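# Put the toy elephant into the child's toy box

## Task

Place the toy elephant inside the daughter's toy box so it stays there once the robot lets go.

## Robot and tools

ROBOT. Two arms, left_arm and right_arm, each with six joints and a gripper whose two fingers open and close. A two-camera stand is fixed to the floor behind them. Loose objects may occasionally get a brief push from outside.

FRAME. All hand positions, velocities and targets use the scene frame: origin at table-top height, halfway between the two nominal arm bases, +x pointing out over the table, +z up, and left_arm on the +y side. Image left/right does not follow arm names. The calibrated bases are left_arm at (-0.031, +0.221, 0) m with quat_wxyz (+1.000, 0, 0, +0.007), and right_arm at (-0.010, -0.361, 0) m with quat_wxyz (+1.000, 0, 0, 0). Reported hand poses can be a few centimetres off, and more at long reach. A gripper's fingers point along its own +z and close along its y. end_effector_position is the point between the pads, about 1 cm short of the fingertips.

ROW FORMAT. Every motion command is built from rows of 14 plain numbers: seven for left_arm, then seven for right_arm. Both arms must be included even if only one moves. Within each arm the order is shoulder, elbow, waist, wrist pitch, wrist yaw, wrist roll, opening. The first six are absolute joint target angles in radians, the same values shown under Joint positions, not offsets. Stated ranges: shoulder 0.000 to 3.142, elbow 0.000 to 3.142, waist -2.618 to 3.054, wrist pitch -1.571 to 1.571, wrist yaw -1.571 to 1.571, wrist roll -2.094 to 2.094. The real ends can differ from these by up to 0.059. A target more than 0.059 beyond a stated end, and farther out than the current angle, gets the whole call refused. The opening is an absolute command from -1 (closed) to +1 (fully open). Away from the ends, it drives the fingers until grip_measured reads that value. To leave a gripper alone, repeat its current command, because 0 means half-closed. To hold a joint still, resend its Joint targets value.

TOOLS.
- execute_actions: actions is a list of actions. Each action is a table of up to 15 rows, one per 1/30 s step, and a short table repeats its last row to fill 15 steps. cameras is a list of names, ["all"] or []. Images come by default only when actions is empty. Each step, a joint's target is kept within 0.339 rad of its measured angle for the waist, shoulder and elbow, and within 2.2 for the wrist joints. If the targets would move a gripper more than 200 mm, that arm's targets are scaled back.
- move: target is one 14-number row or a list of up to 15 rows, all absolute joint targets. speed is in rad/s (0.01 to 12.57, default 0.5) for the joint with the longest way to go, either one value or one per target. blend is in rad and rounds the corners at intermediate targets; 0 stops at each. opening_speed (0.2 or more, per second on the -1..1 scale) closes the fingers gradually. grip_force is in newtons per pad (10 to 50), given as one value or one per arm, and it persists; lower forces close slowly. blocking=false returns after about 0.5 s while the motion continues, and a new move then replaces it. The moves do not avoid obstacles or the other arm, and the grippers may trace curves.
- wait: seconds from 0 to 10, with optional cameras.
- stop: brakes the current move, with optional cameras.
- zoom_image: camera is one of cam_head_left, cam_head_right, cam_high, cam_low, cam_left_wrist, cam_right_wrist; region is [x0, y0, x1, y1] in that camera's latest image pixels, at most 504 by 504. All images are 896x504.
- finished_scene: ends the scene for good (scene 1). Call it only once the elephant sits in the box on its own.

READING RESULTS. Joint positions and Joint velocities give one block per arm in the row order, plus the pad gap in m (0.094 fully open). Joint targets shows what the joints are currently being driven toward. Tool commands shows the gripper commands. grip_measured shows the finger opening on the command scale; with nothing held it can read up to about 2.5 mm wide, and on a gripped part it reads slightly narrower than the part. The move: line reports done, off_target (at rest but more than 0.035 rad off), moving, held or fault, plus limits=held if steps were withheld. "joint sent to its limit" means a joint was clipped at its real end. "joint command not followed" means the clearance check altered targets. Joint torques follow joint order, are offset and noisy, and the first three wrap at ±28 N m. Motor temperatures: MOTOR HOT appears at 75 °C. At 90 °C an OVER-TEMPERATURE FAULT folds that arm and leaves it idle. At 100 °C the arm goes limp. Holding loads, staying stretched out, or pushing toward an unreachable pose all heat motors.

CAMERAS. Per-camera calibration (K, distortion, T_world_to_cam) is supplied and is slightly inaccurate. Wrist camera poses follow their arm's joints and can lag during motion.

AVOID. Don't let the elephant or anything else fall or end up off the table. Avoid drops, releasing a moving object, fast impacts and hard presses on fixed or heavy things. Don't let the arms touch or squeeze each other, and don't strain the wrist camera cables. Faster moves hit harder, and a target set deeper past a contact presses harder. Close gently on soft items. The scene keeps running while you think, holding the last command.

Each tool is called after "Emit:" as a command line: name --argument value for each argument, lists and objects as JSON in quotes; but a table of rows of numbers goes row by row, as --pt "numbers of a row", without its own name.

## Session

Emit:
execute_actions --actions '[]'

Scene clock: 0.00 s.
left_arm: end_effector_position=(+0.3731, +0.2494, +0.1248) grip_measured=+1.000 end_effector_quat_wxyz=(+0.622, -0.048, +0.781, +0.038) | right_arm: end_effector_position=(+0.3844, -0.4119, +0.0980) grip_measured=+1.000 end_effector_quat_wxyz=(+0.572, +0.104, +0.807, -0.102)
Joint names: [shoulder, elbow, waist, wrist pitch, wrist yaw, wrist roll]
Joint positions: left_arm=[1.531 0.364 0.014 0.941 -0.091 -0.021 0.094] | right_arm=[1.55 0.38 -0.006 0.824 0.281 0.052 0.094]
Joint velocities: within noise
Joint torques (N m): no reading
Motor temperatures (°C): left_arm=[30 34 31 36 26 29 27] | right_arm=[33 37 28 36 29 29 30]
Heat: left arm: 36 °C; right arm: 37 °C.
Joint targets: left_arm=[1.525 0.371 0.014 0.938 -0.091 -0.021] | right_arm=[1.541 0.390 -0.006 0.832 0.283 0.052]
Tool commands: left_gripper/opening=+1.0 right_gripper/opening=+1.0

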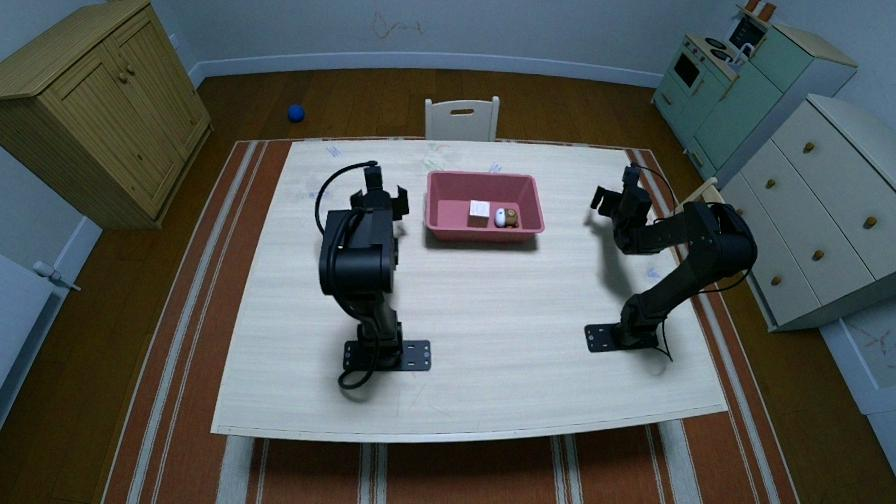

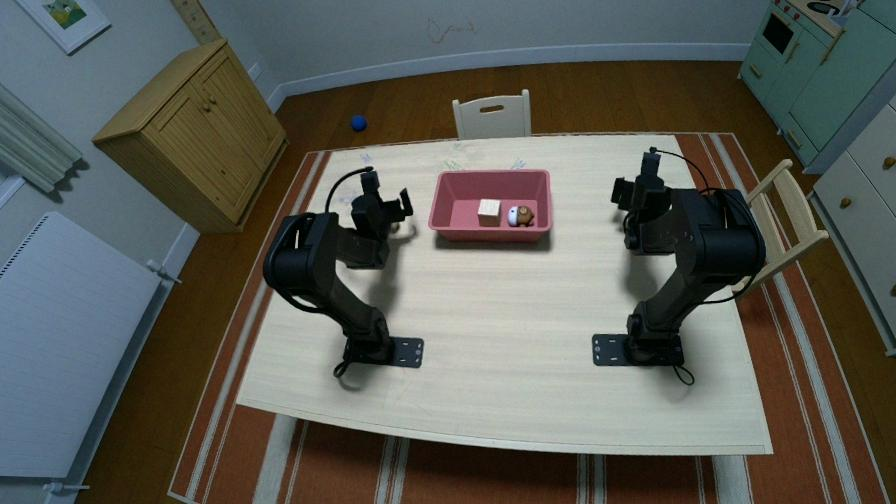

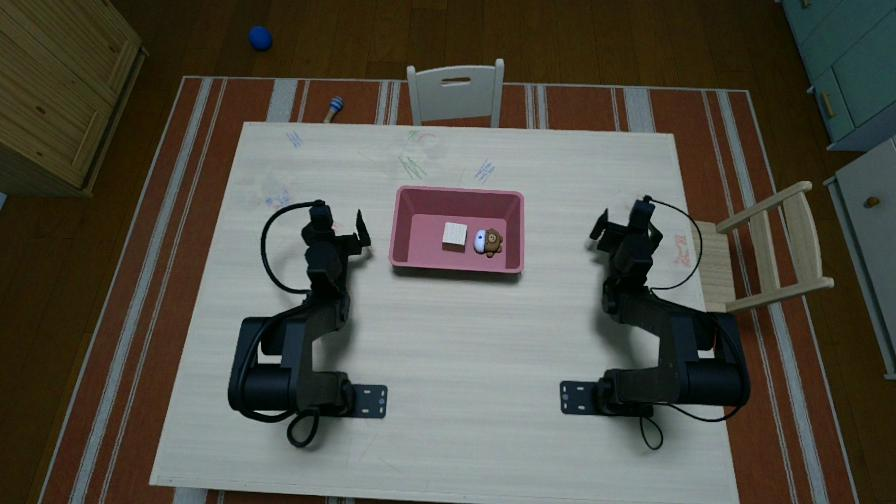

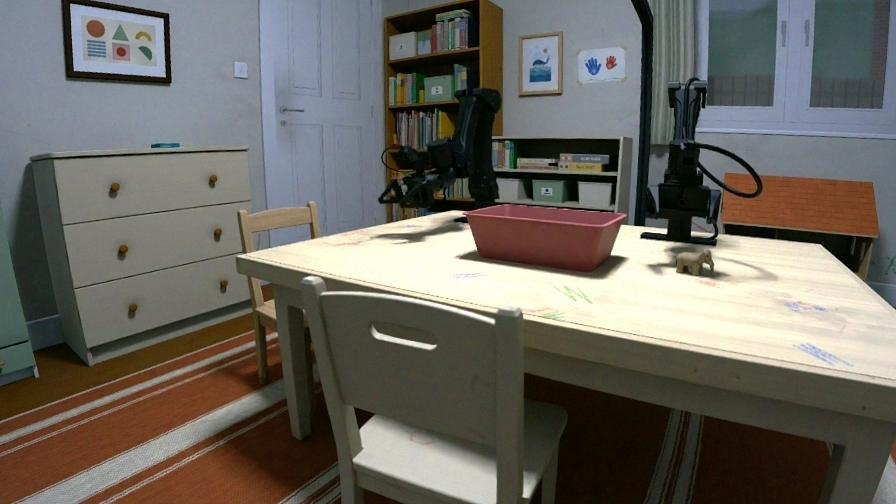

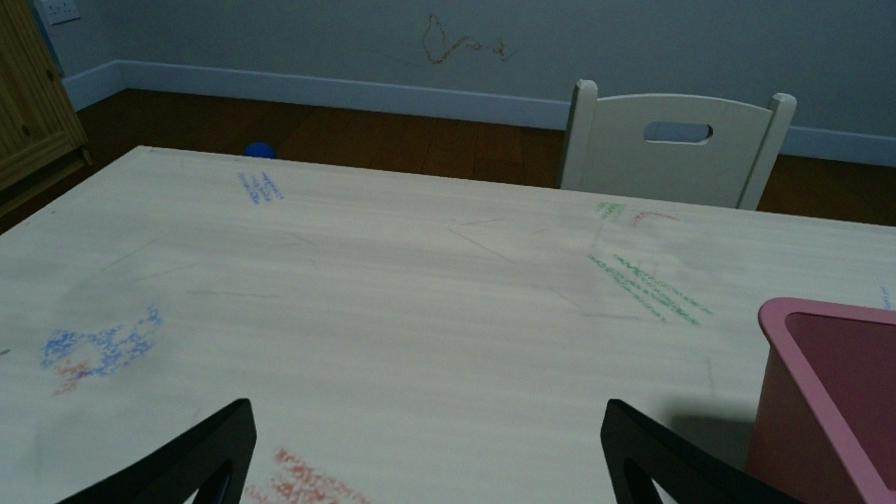

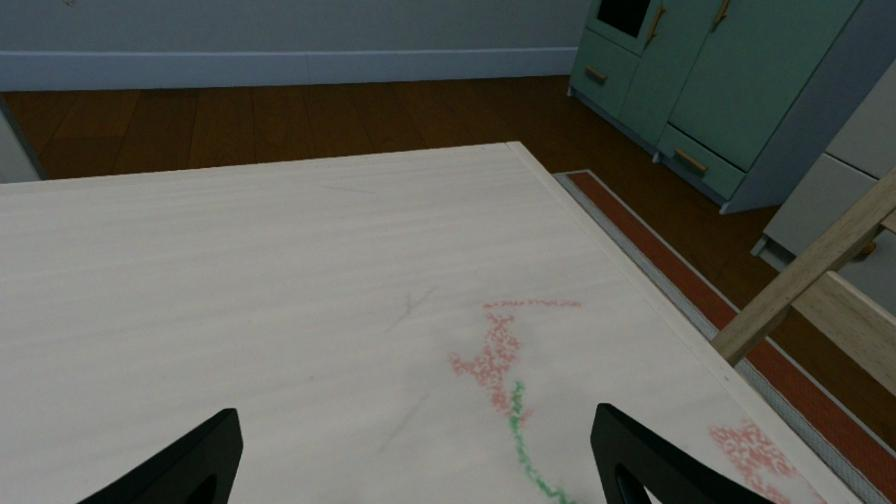

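Emit:
zoom_image --camera "cam_low" --region '[620, 210, 780, 300]'

Emit:
zoom_image --camera "cam_high" --region '[220, 160, 540, 340]'

Scaled by 3.150.

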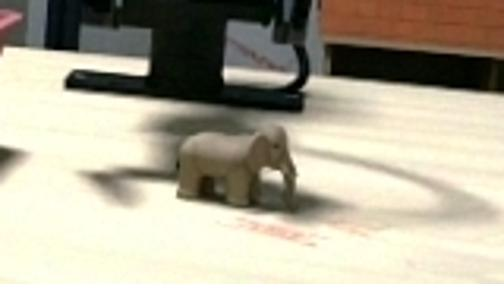

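Scaled by 1.575.

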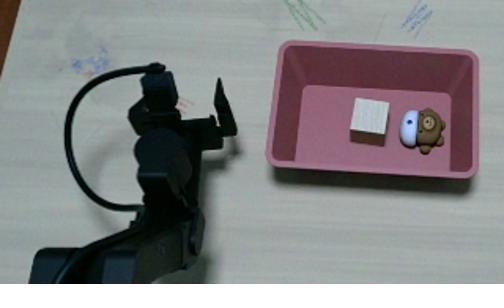

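Emit:
move --pt "1.6 1.1 0.05 0.3 -0.05 0 1 1.541 0.390 -0.006 0.832 0.283 0.052 1" --pt "1.75 1.7 0.124 -1.1 0 0 1 1.541 0.390 -0.006 0.832 0.283 0.052 1" --speed 1.2 --blend 0.2 --cameras '["cam_high", "cam_head_left", "cam_left_wrist"]'

Scene clock: 170.70 s.
left_arm: end_effector_position=(+0.3765, +0.2766, +0.1931) grip_measured=+1.000 end_effector_quat_wxyz=(+0.204, -0.068, +0.976, +0.016) | right_arm: end_effector_position=(+0.3844, -0.4119, +0.0980) grip_measured=+1.000 end_effector_quat_wxyz=(+0.572, +0.104, +0.807, -0.102)
Joint names: [shoulder, elbow, waist, wrist pitch, wrist yaw, wrist roll]
Joint positions: left_arm=[1.732 1.666 0.117 -1.092 -0.007 -0.006 0.094] | right_arm=[1.55 0.38 -0.006 0.824 0.281 0.052 0.094]
Joint torques (N m): left_arm=[-7.16 10.91 0.54 1.15 0.05 0.04] | right_arm=[-5.78 6.34 -0.02 1.63 0.04 0]
Motor temperatures (°C): left_arm=[30 35 31 45 26 28 26] | right_arm=[33 36 28 40 28 27 28]
Heat: left arm: 45 °C; right arm: 40 °C.
Joint targets: left_arm=[1.750 1.700 0.124 -1.100 0.000 0.000] | right_arm=[1.541 0.390 -0.006 0.832 0.283 0.052]
move: done
camera_calibration:
cam_left_wrist: T_world_to_cam=[[0.159641, -0.986307, 0.041383, 0.201783], [-0.987164, -0.159702, 0.00183154, 0.461701], [0.0048025, -0.0411441, -0.999142, 0.30435], [0, 0, 0, 1]] pos_world=[0.4221, 0.285277, 0.294893]
Images, in order (width x height): cam_head_left 896x504, cam_high 896x504, cam_left_wrist 896x504.

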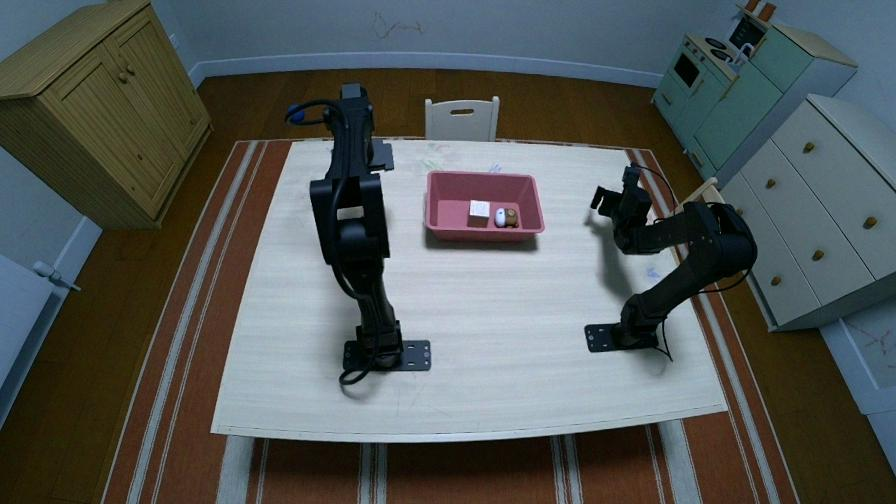

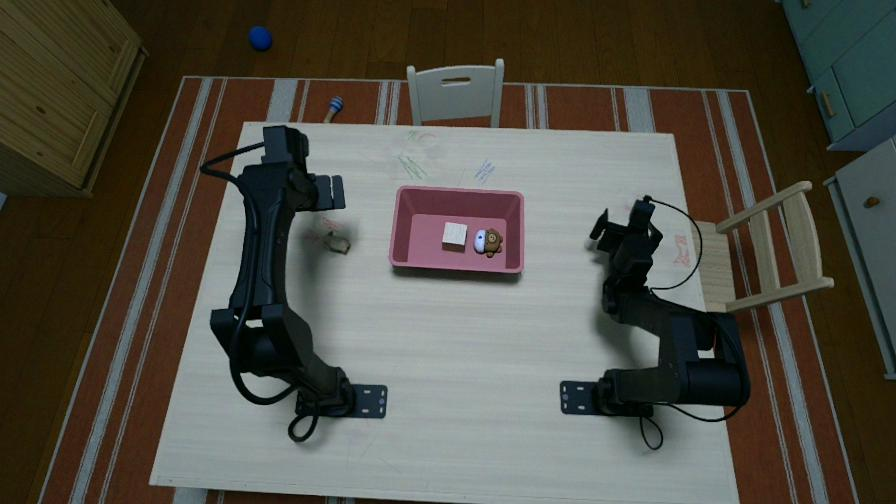

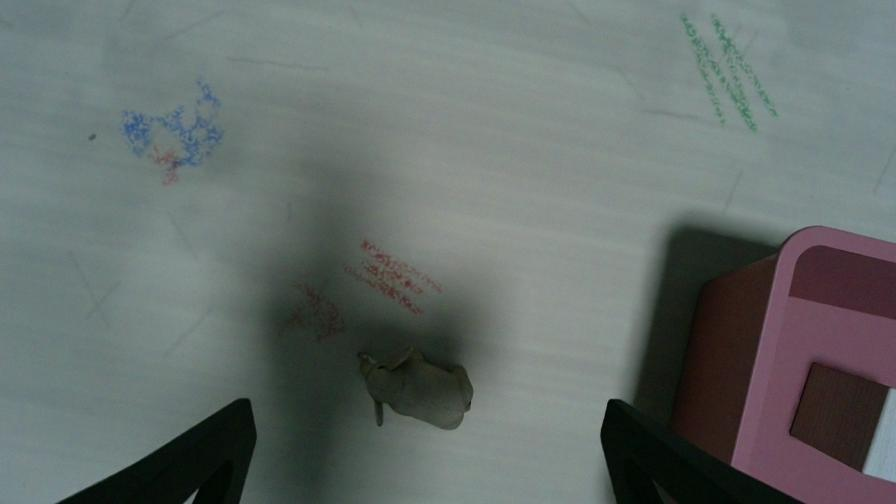

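Emit:
zoom_image --camera "cam_left_wrist" --region '[320, 320, 520, 450]'

Emit:
zoom_image --camera "cam_high" --region '[290, 160, 540, 300]'

Scaled by 2.520.

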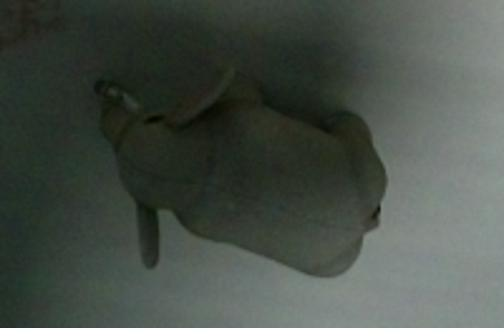

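Scaled by 2.016.

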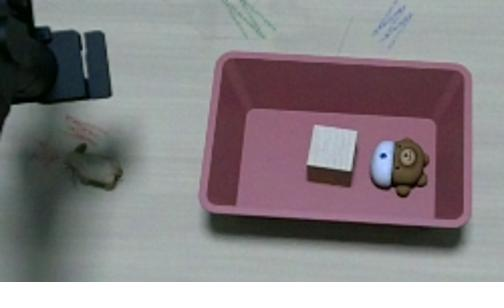

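Emit:
move --target '[1.939, 1.678, 0.124, -1.310, 0.0, 1.946, 0.5, 1.541, 0.390, -0.006, 0.832, 0.283, 0.052, 1]' --speed 1.5 --cameras '["cam_left_wrist", "cam_low"]'

Scene clock: 544.67 s.
left_arm: end_effector_position=(+0.3413, +0.2728, +0.1134) grip_measured=+0.502 end_effector_quat_wxyz=(+0.010, +0.743, +0.668, +0.026) | right_arm: end_effector_position=(+0.3844, -0.4119, +0.0980) grip_measured=+1.000 end_effector_quat_wxyz=(+0.572, +0.104, +0.807, -0.102)
Joint names: [shoulder, elbow, waist, wrist pitch, wrist yaw, wrist roll]
Joint positions: left_arm=[1.919 1.666 0.117 -1.263 -0.012 1.808 0.071] | right_arm=[1.55 0.38 -0.006 0.824 0.281 0.052 0.094]
Joint torques (N m): left_arm=[-8.27 8.17 0.54 0.02 0.09 1.48] | right_arm=[-5.79 6.34 -0.03 1.62 0.04 0.01]
Motor temperatures (°C): left_arm=[30 40 30 33 26 27 26] | right_arm=[33 35 27 41 28 27 28]
Heat: left arm: 40 °C; right arm: 41 °C.
Joint targets: left_arm=[1.939 1.678 0.124 -1.310 0.000 1.946] | right_arm=[1.541 0.390 -0.006 0.832 0.283 0.052]
move: off_target (left_arm); left_arm: the wrist roll is farthest, 0.138 rad from its target
camera_calibration:
cam_left_wrist: T_world_to_cam=[[-0.997529, 0.0679511, -0.0178707, 0.32095], [0.0540078, 0.904242, 0.423592, -0.266842], [0.044943, 0.42158, -0.905677, 0.0741757], [0, 0, 0, 1]] pos_world=[0.331235, 0.18821, 0.185947]
Images, in order (width x height): cam_low 896x504, cam_left_wrist 896x504.

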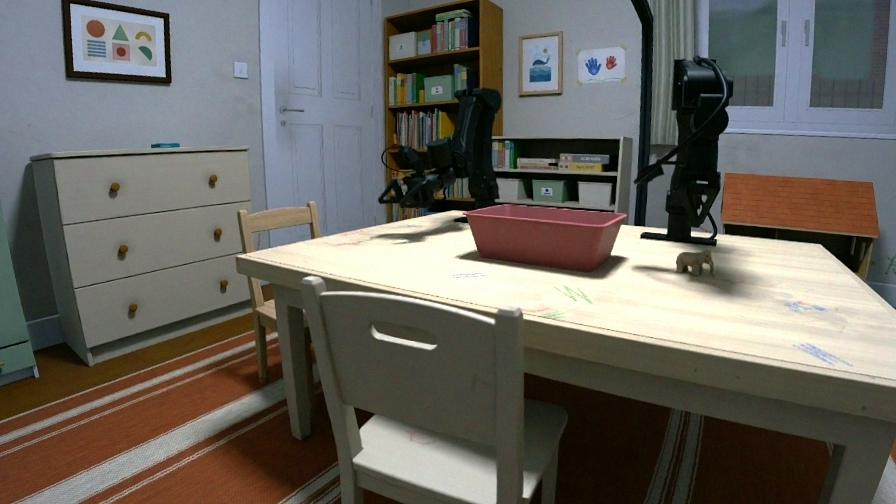

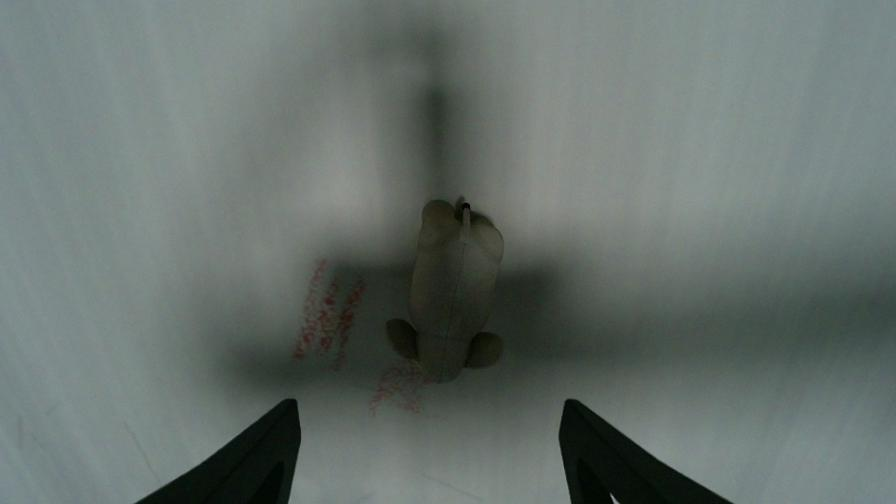

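Emit:
zoom_image --camera "cam_low" --region '[600, 40, 800, 300]'

Scaled by 1.938.

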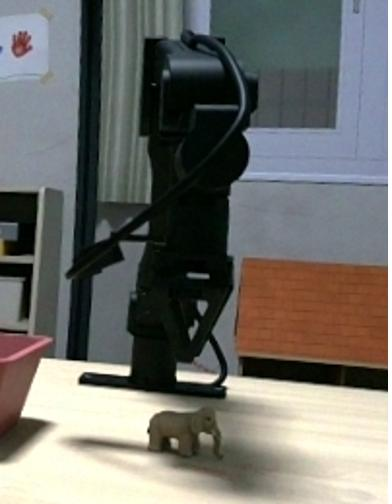

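Emit:
move --pt "1.969 1.710 0.129 -1.328 0.0 -1.224 0.5 1.541 0.390 -0.006 0.832 0.283 0.052 1" --pt "2.022 1.454 0.129 -1.019 0.0 -1.224 0.5 1.541 0.390 -0.006 0.832 0.283 0.052 1" --speed '[1.8, 0.4]' --cameras '["cam_left_wrist", "cam_low"]'

Scene clock: 633.53 s.
left_arm: end_effector_position=(+0.3400, +0.2712, +0.0338) grip_measured=+0.502 end_effector_quat_wxyz=(+0.003, -0.625, +0.781, -0.004) | right_arm: end_effector_position=(+0.3844, -0.4119, +0.0980) grip_measured=+1.000 end_effector_quat_wxyz=(+0.572, +0.104, +0.807, -0.102)
Joint names: [shoulder, elbow, waist, wrist pitch, wrist yaw, wrist roll]
Joint positions: left_arm=[2.004 1.467 0.121 -1.024 0.004 -1.214 0.071] | right_arm=[1.55 0.38 -0.006 0.824 0.281 0.052 0.094]
Joint torques (N m): left_arm=[-8.98 5.45 0.62 0.5 -0.06 -0.13] | right_arm=[-5.81 6.32 -0.02 1.62 0.05 0.01]
Heat: left arm: 40 °C; right arm: 41 °C.
Joint targets: left_arm=[2.022 1.454 0.129 -1.019 0.000 -1.224] | right_arm=[1.541 0.390 -0.006 0.832 0.283 0.052]
move: done
camera_calibration:
cam_left_wrist: T_world_to_cam=[[0.982206, -0.182623, 0.0438249, -0.288827], [-0.184642, -0.896326, 0.403123, 0.338607], [-0.034338, -0.404042, -0.914096, 0.254047], [0, 0, 0, 1]] pos_world=[0.354932, 0.353402, 0.108381]
Images, in order (width x height): cam_low 896x504, cam_left_wrist 896x504.

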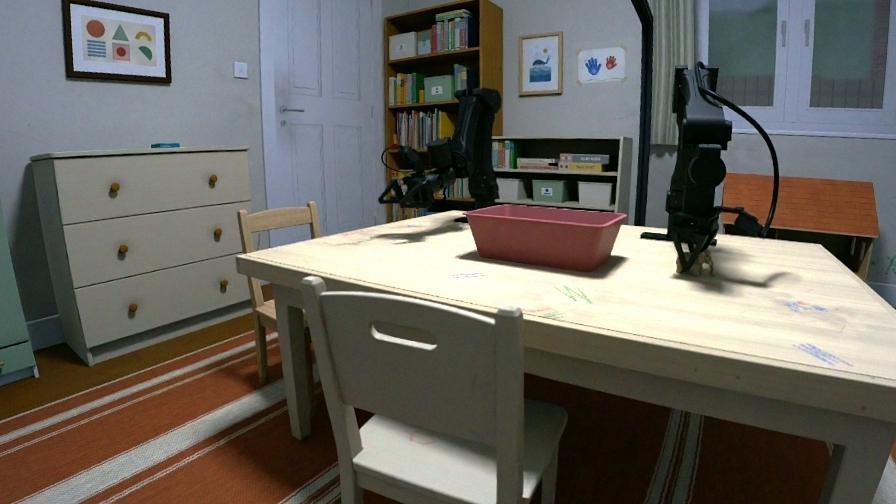

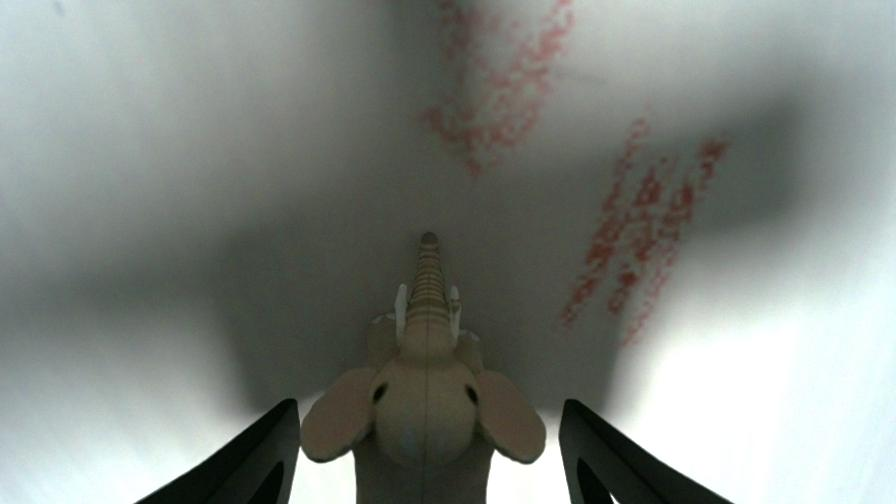

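Emit:
move --pt "2.022 1.454 0.113 -1.019 0.0 -1.224 0.5 1.541 0.390 -0.006 0.832 0.283 0.052 1" --pt "2.022 1.454 0.113 -1.019 0.0 -1.224 -0.7 1.541 0.390 -0.006 0.832 0.283 0.052 1" --speed 0.5 --opening_speed 0.6 --grip_force '[22, 50]' --cameras '["cam_left_wrist"]'

Scene clock: 665.47 s.
left_arm: end_effector_position=(+0.3401, +0.2713, +0.0338) grip_measured=-0.297 end_effector_quat_wxyz=(+0.003, -0.625, +0.781, -0.004) | right_arm: end_effector_position=(+0.3844, -0.4119, +0.0980) grip_measured=+1.000 end_effector_quat_wxyz=(+0.572, +0.104, +0.807, -0.102)
Joint names: [shoulder, elbow, waist, wrist pitch, wrist yaw, wrist roll]
Joint positions: left_arm=[2.004 1.467 0.121 -1.024 0.004 -1.214 0.033] | right_arm=[1.55 0.38 -0.006 0.824 0.281 0.052 0.094]
Joint torques (N m): left_arm=[-8.98 5.44 -0.58 0.5 -0.05 -0.13] | right_arm=[-5.79 6.34 -0.03 1.63 0.04 0.01]
Heat: left arm: 39 °C; right arm: 41 °C.
Joint targets: left_arm=[2.022 1.454 0.113 -1.019 0.000 -1.224] | right_arm=[1.541 0.390 -0.006 0.832 0.283 0.052]
grip_force (N): 22, 50
move: done
camera_calibration:
cam_left_wrist: T_world_to_cam=[[0.982178, -0.182691, 0.0441586, -0.288831], [-0.184844, -0.896348, 0.40298, 0.338703], [-0.0340392, -0.403961, -0.914143, 0.253917], [0, 0, 0, 1]] pos_world=[0.354933, 0.353402, 0.108381]
Images, in order (width x height): cam_left_wrist 896x504.

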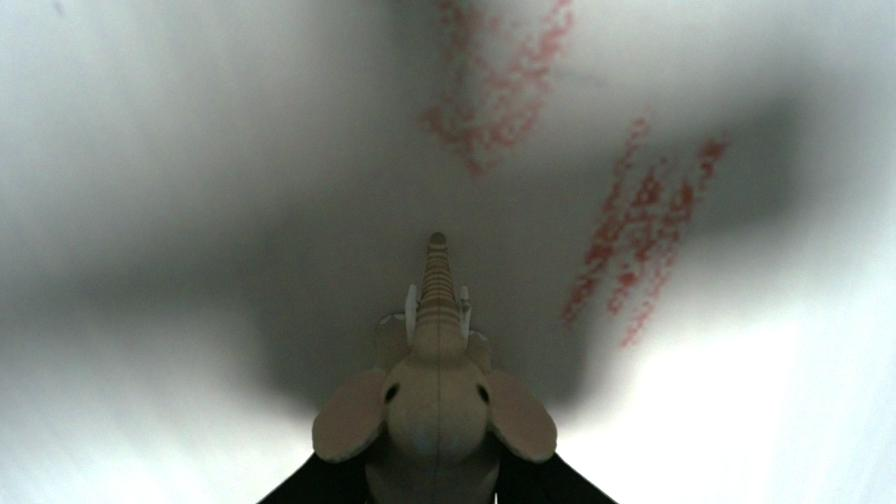

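Emit:
move --pt "1.884 1.806 0.121 -1.385 0.0 -1.224 -0.7 1.541 0.390 -0.006 0.832 0.283 0.052 1" --pt "2.076 2.056 -0.380 -1.440 0.0 0.686 -0.7 1.541 0.390 -0.006 0.832 0.283 0.052 1" --pt "2.181 1.816 -0.380 -1.225 0.0 0.686 -0.7 1.541 0.390 -0.006 0.832 0.283 0.052 1" --speed '[0.6, 1.5, 0.5]' --blend '[0.08, 0.05, 0]' --cameras '["cam_high", "cam_head_right", "cam_low", "cam_left_wrist"]'

Scene clock: 751.10 s.
left_arm: end_effector_position=(+0.3578, +0.0715, +0.0583) grip_measured=-0.298 end_effector_quat_wxyz=(-0.007, +0.500, +0.866, -0.002) | right_arm: end_effector_position=(+0.3844, -0.4119, +0.0980) grip_measured=+1.000 end_effector_quat_wxyz=(+0.572, +0.104, +0.807, -0.102)
Joint names: [shoulder, elbow, waist, wrist pitch, wrist yaw, wrist roll]
Joint positions: left_arm=[2.173 1.824 -0.382 -1.237 0.001 0.679 0.033] | right_arm=[1.55 0.38 -0.006 0.824 0.281 0.052 0.094]
Joint torques (N m): left_arm=[-11.49 6.11 0.18 0.52 -0.03 0.05] | right_arm=[-5.79 6.32 -0.03 1.62 0.04 0]
Heat: left arm: 39 °C; right arm: 41 °C.
Joint targets: left_arm=[2.181 1.816 -0.380 -1.225 0.000 0.686] | right_arm=[1.541 0.390 -0.006 0.832 0.283 0.052]
grip_force (N): 22, 50
move: done
camera_calibration:
cam_left_wrist: T_world_to_cam=[[-0.845553, -0.532114, 0.0435364, 0.335094], [-0.469882, 0.780414, 0.412511, 0.134632], [-0.253479, 0.328343, -0.909912, 0.222151], [0, 0, 0, 1]] pos_world=[0.402911, 0.000297941, 0.132012]
Images, in order (width x height): cam_head_right 896x504, cam_high 896x504, cam_low 896x504, cam_left_wrist 896x504.

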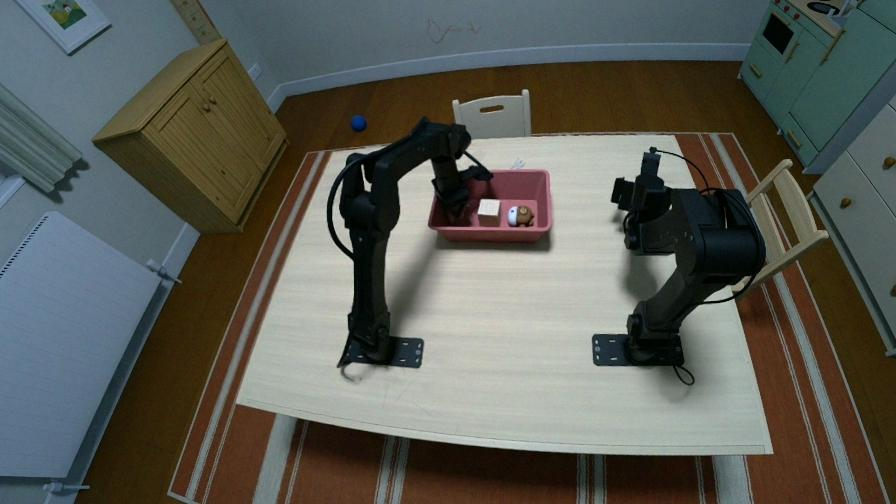

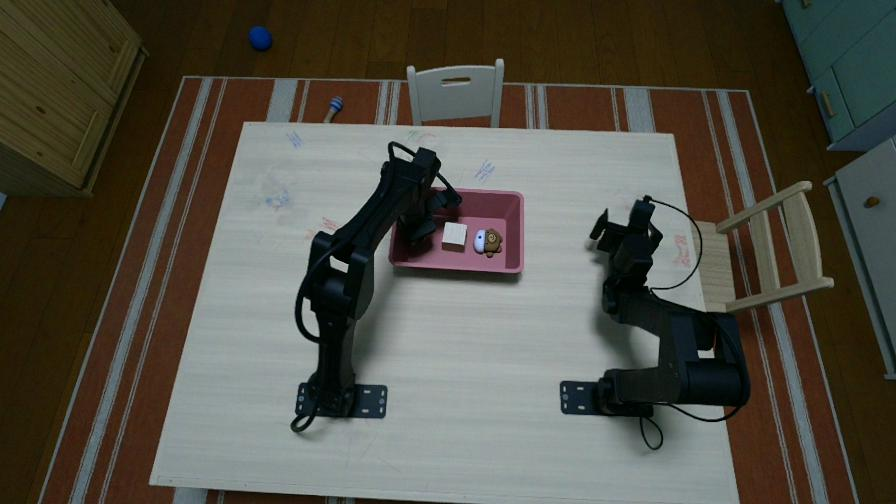

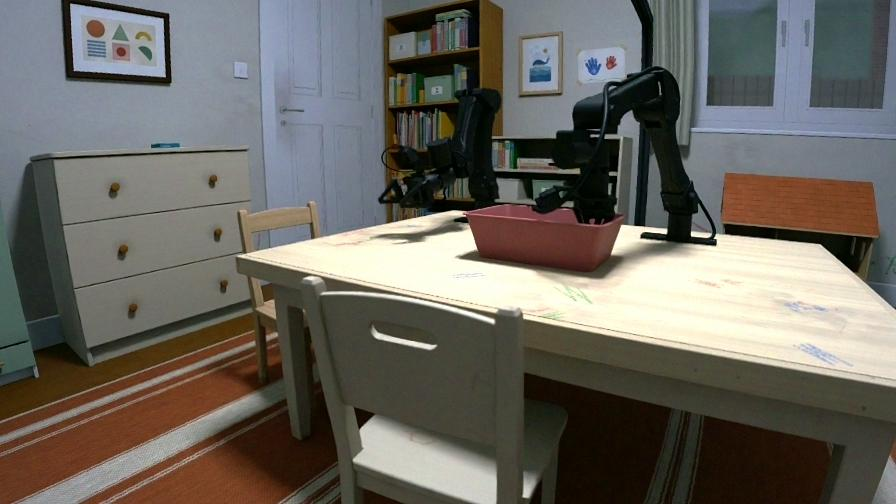

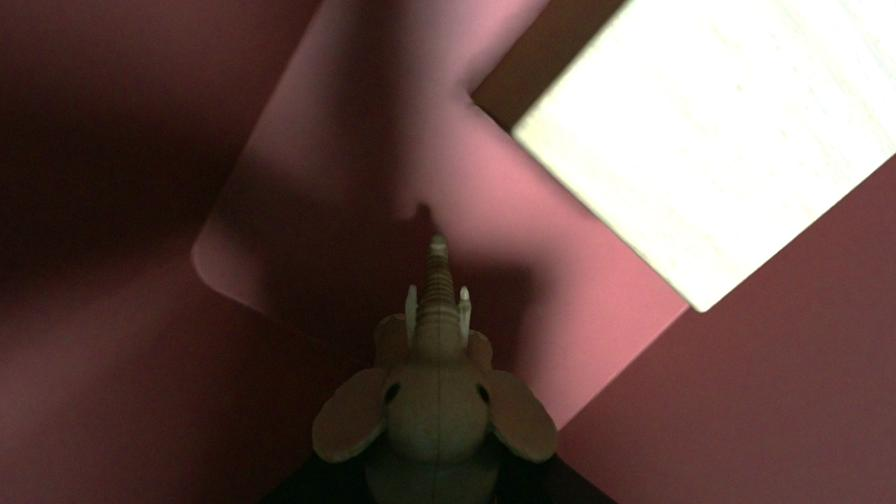

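Emit:
move --pt "2.181 1.816 -0.410 -1.225 0.0 0.686 -0.7 1.541 0.390 -0.006 0.832 0.283 0.052 1" --pt "2.202 1.777 -0.410 -1.152 0.0 0.686 -0.7 1.541 0.390 -0.006 0.832 0.283 0.052 1" --speed '[0.3, 0.15]' --cameras '["cam_left_wrist"]'

Scene clock: 866.53 s.
left_arm: end_effector_position=(+0.3620, +0.0592, +0.0471) grip_measured=-0.298 end_effector_quat_wxyz=(+0.009, +0.510, +0.860, +0.001) | right_arm: end_effector_position=(+0.3844, -0.4119, +0.0980) grip_measured=+1.000 end_effector_quat_wxyz=(+0.572, +0.104, +0.807, -0.102)
Joint names: [shoulder, elbow, waist, wrist pitch, wrist yaw, wrist roll]
Joint positions: left_arm=[2.18 1.791 -0.406 -1.164 0 0.679 0.033] | right_arm=[1.55 0.38 -0.006 0.824 0.281 0.052 0.094]
Joint torques (N m): left_arm=[-10.39 5.6 -0.27 0.58 -0.02 0.06] | right_arm=[-5.78 6.32 -0.03 1.62 0.05 0]
Motor temperatures (°C): left_arm=[36 38 29 30 26 27 27] | right_arm=[33 34 27 41 28 27 28]
Heat: left arm: 38 °C; right arm: 41 °C.
Joint targets: left_arm=[2.202 1.777 -0.410 -1.152 0.000 0.686] | right_arm=[1.541 0.390 -0.006 0.832 0.283 0.052]
grip_force (N): 22, 50
move: done
camera_calibration:
cam_left_wrist: T_world_to_cam=[[-0.859104, -0.511275, 0.0231868, 0.33723], [-0.463208, 0.796007, 0.38963, 0.148557], [-0.217665, 0.323992, -0.92068, 0.204887], [0, 0, 0, 1]] pos_world=[0.403125, -0.0122166, 0.122933]
Images, in order (width x height): cam_left_wrist 896x504.

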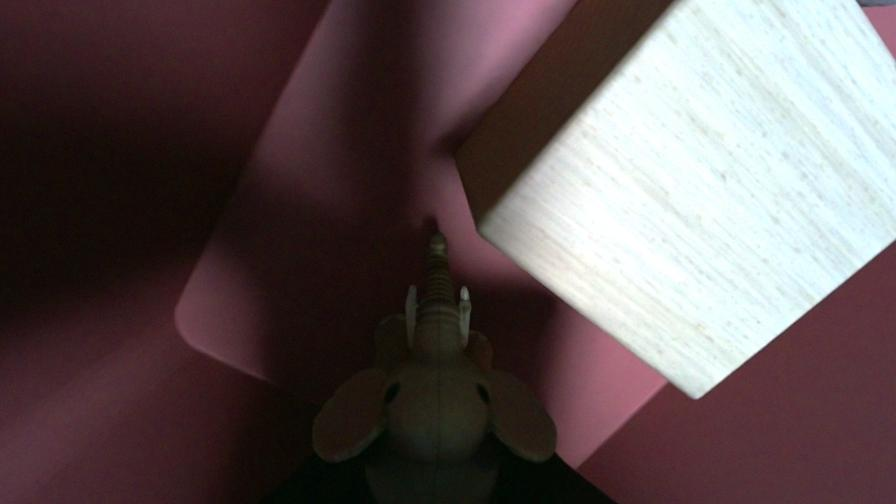

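Emit:
move --target '[2.208, 1.751, -0.410, -1.121, 0.0, 0.686, -0.7, 1.541, 0.390, -0.006, 0.832, 0.283, 0.052, 1]' --speed 0.15 --cameras '["cam_left_wrist"]'

Scene clock: 887.00 s.
left_arm: end_effector_position=(+0.3635, +0.0585, +0.0416) grip_measured=-0.298 end_effector_quat_wxyz=(+0.014, +0.511, +0.859, +0.002) | right_arm: end_effector_position=(+0.3844, -0.4119, +0.0980) grip_measured=+1.000 end_effector_quat_wxyz=(+0.572, +0.104, +0.807, -0.102)
Joint names: [shoulder, elbow, waist, wrist pitch, wrist yaw, wrist roll]
Joint positions: left_arm=[2.18 1.768 -0.406 -1.131 0 0.681 0.033] | right_arm=[1.55 0.38 -0.006 0.824 0.281 0.052 0.094]
Joint torques (N m): left_arm=[-9.85 5.27 -0.28 0.58 -0.02 0.03] | right_arm=[-5.78 6.32 -0.03 1.62 0.04 0.01]
Heat: left arm: 38 °C; right arm: 41 °C.
Joint targets: left_arm=[2.208 1.751 -0.410 -1.121 0.000 0.686] | right_arm=[1.541 0.390 -0.006 0.832 0.283 0.052]
grip_force (N): 22, 50
move: done
camera_calibration:
cam_left_wrist: T_world_to_cam=[[-0.860289, -0.509522, 0.0170079, 0.338922], [-0.465335, 0.798435, 0.382053, 0.152894], [-0.208244, 0.320762, -0.923984, 0.197175], [0, 0, 0, 1]] pos_world=[0.403778, -0.0126337, 0.118009]
Images, in order (width x height): cam_left_wrist 896x504.

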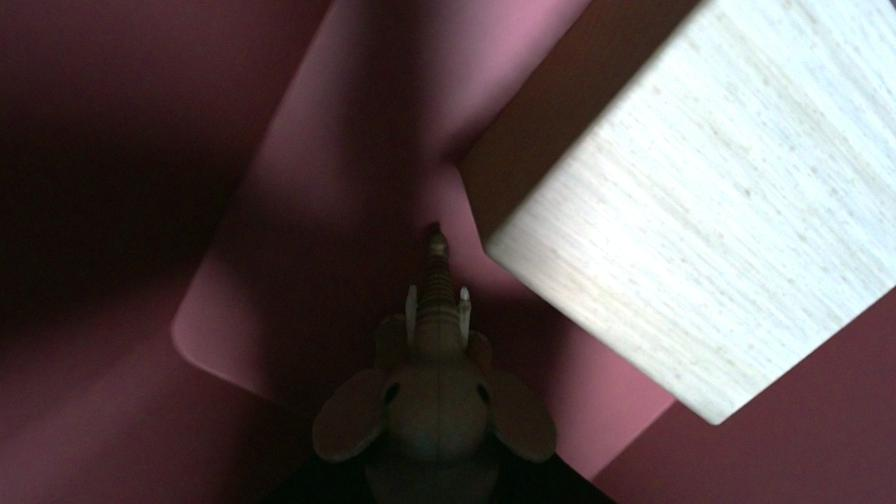

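Emit:
move --pt "2.216 1.736 -0.410 -1.102 0.0 0.686 -0.7 1.541 0.390 -0.006 0.832 0.283 0.052 1" --pt "2.216 1.736 -0.410 -1.102 0.0 0.686 0.3 1.541 0.390 -0.006 0.832 0.283 0.052 1" --speed 0.15 --opening_speed 0.7 --cameras '["cam_left_wrist"]'

Scene clock: 905.87 s.
left_arm: end_effector_position=(+0.3652, +0.0578, +0.0388) grip_measured=+0.298 end_effector_quat_wxyz=(+0.018, +0.512, +0.859, +0.003) | right_arm: end_effector_position=(+0.3844, -0.4119, +0.0980) grip_measured=+1.000 end_effector_quat_wxyz=(+0.572, +0.104, +0.807, -0.102)
Joint names: [shoulder, elbow, waist, wrist pitch, wrist yaw, wrist roll]
Joint positions: left_arm=[2.18 1.757 -0.406 -1.111 0 0.683 0.061] | right_arm=[1.55 0.38 -0.006 0.824 0.281 0.052 0.094]
Joint torques (N m): left_arm=[-9.11 4.97 -0.25 0.59 -0.02 0] | right_arm=[-5.79 6.34 -0.02 1.62 0.05 0.01]
Heat: left arm: 37 °C; right arm: 41 °C.
Joint targets: left_arm=[2.216 1.736 -0.410 -1.102 0.000 0.686] | right_arm=[1.541 0.390 -0.006 0.832 0.283 0.052]
grip_force (N): 22, 50
move: off_target (left_arm); target 2's new numbers were sent with left_arm's shoulder 0.036 rad from that target; left_arm: the shoulder is farthest, 0.036 rad from its target
camera_calibration:
cam_left_wrist: T_world_to_cam=[[-0.861536, -0.507567, 0.0114907, 0.340595], [-0.466753, 0.800757, 0.375407, 0.155884], [-0.199745, 0.318063, -0.926789, 0.192408], [0, 0, 0, 1]] pos_world=[0.404627, -0.0131477, 0.115888]
Images, in order (width x height): cam_left_wrist 896x504.

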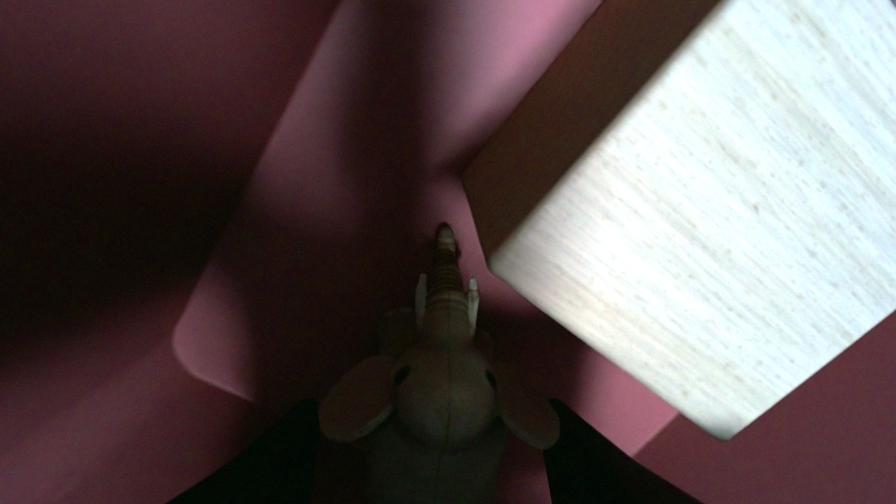

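Emit:
move --pt "2.174 1.943 -0.410 -1.309 0.0 0.686 0.45 1.541 0.390 -0.006 0.832 0.283 0.052 1" --pt "2.080 2.050 -0.410 -1.440 0.0 0.686 0.45 1.541 0.390 -0.006 0.832 0.283 0.052 1" --speed '[0.25, 0.6]' --blend '[0.03, 0]' --cameras '["cam_left_wrist", "cam_high"]'

Scene clock: 937.47 s.
left_arm: end_effector_position=(+0.3567, +0.0607, +0.1384) grip_measured=+0.448 end_effector_quat_wxyz=(+0.034, +0.512, +0.858, +0.004) | right_arm: end_effector_position=(+0.3844, -0.4119, +0.0980) grip_measured=+1.000 end_effector_quat_wxyz=(+0.572, +0.104, +0.807, -0.102)
Joint names: [shoulder, elbow, waist, wrist pitch, wrist yaw, wrist roll]
Joint positions: left_arm=[2.102 2.029 -0.407 -1.43 0.002 0.683 0.068] | right_arm=[1.55 0.38 -0.006 0.824 0.281 0.052 0.094]
Joint torques (N m): left_arm=[-13.82 8.91 -0.21 0.45 -0.04 0.01] | right_arm=[-5.78 6.35 -0.02 1.63 0.04 0.01]
Heat: left arm: 37 °C; right arm: 41 °C.
Joint targets: left_arm=[2.080 2.050 -0.410 -1.440 0.000 0.686] | right_arm=[1.541 0.390 -0.006 0.832 0.283 0.052]
grip_force (N): 22, 50
move: done
camera_calibration:
cam_left_wrist: T_world_to_cam=[[-0.862055, -0.506777, -0.00616847, 0.336213], [-0.476358, 0.806033, 0.351274, 0.118645], [-0.173046, 0.305756, -0.936252, 0.274626], [0, 0, 0, 1]] pos_world=[0.393875, -0.00921544, 0.217516]
Images, in order (width x height): cam_high 896x504, cam_left_wrist 896x504.

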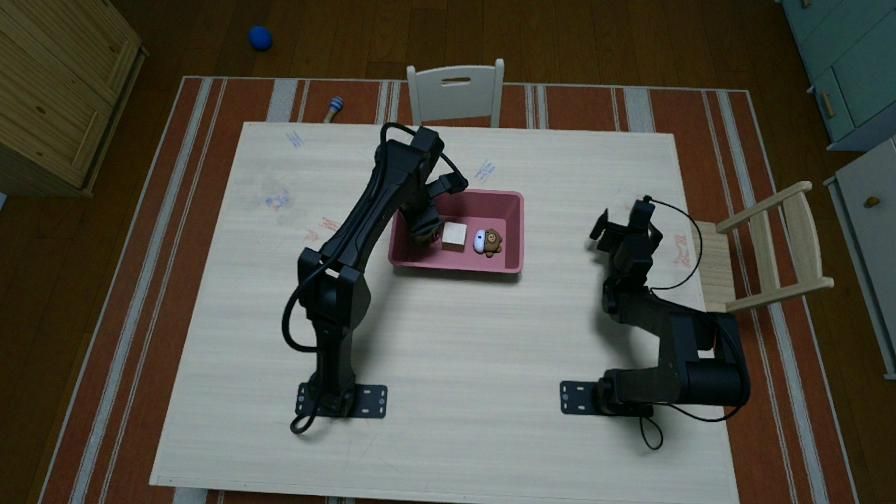

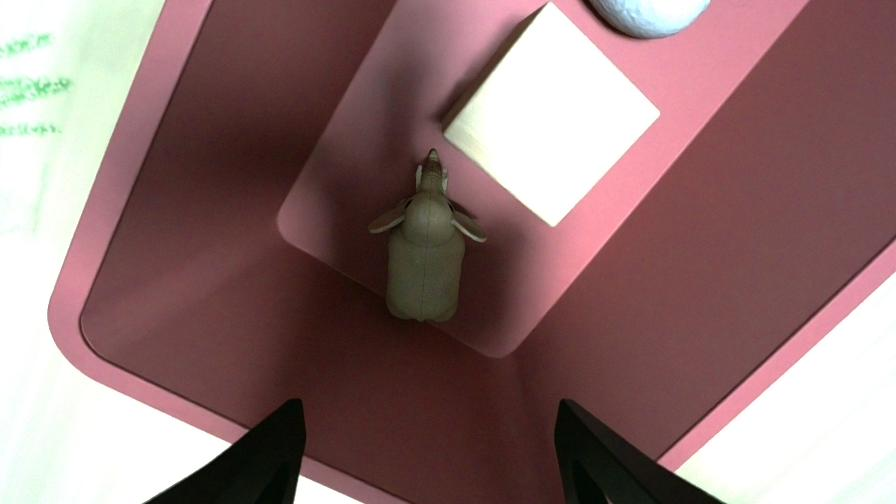

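Emit:
finished_scene

The scene is finished: the task was done.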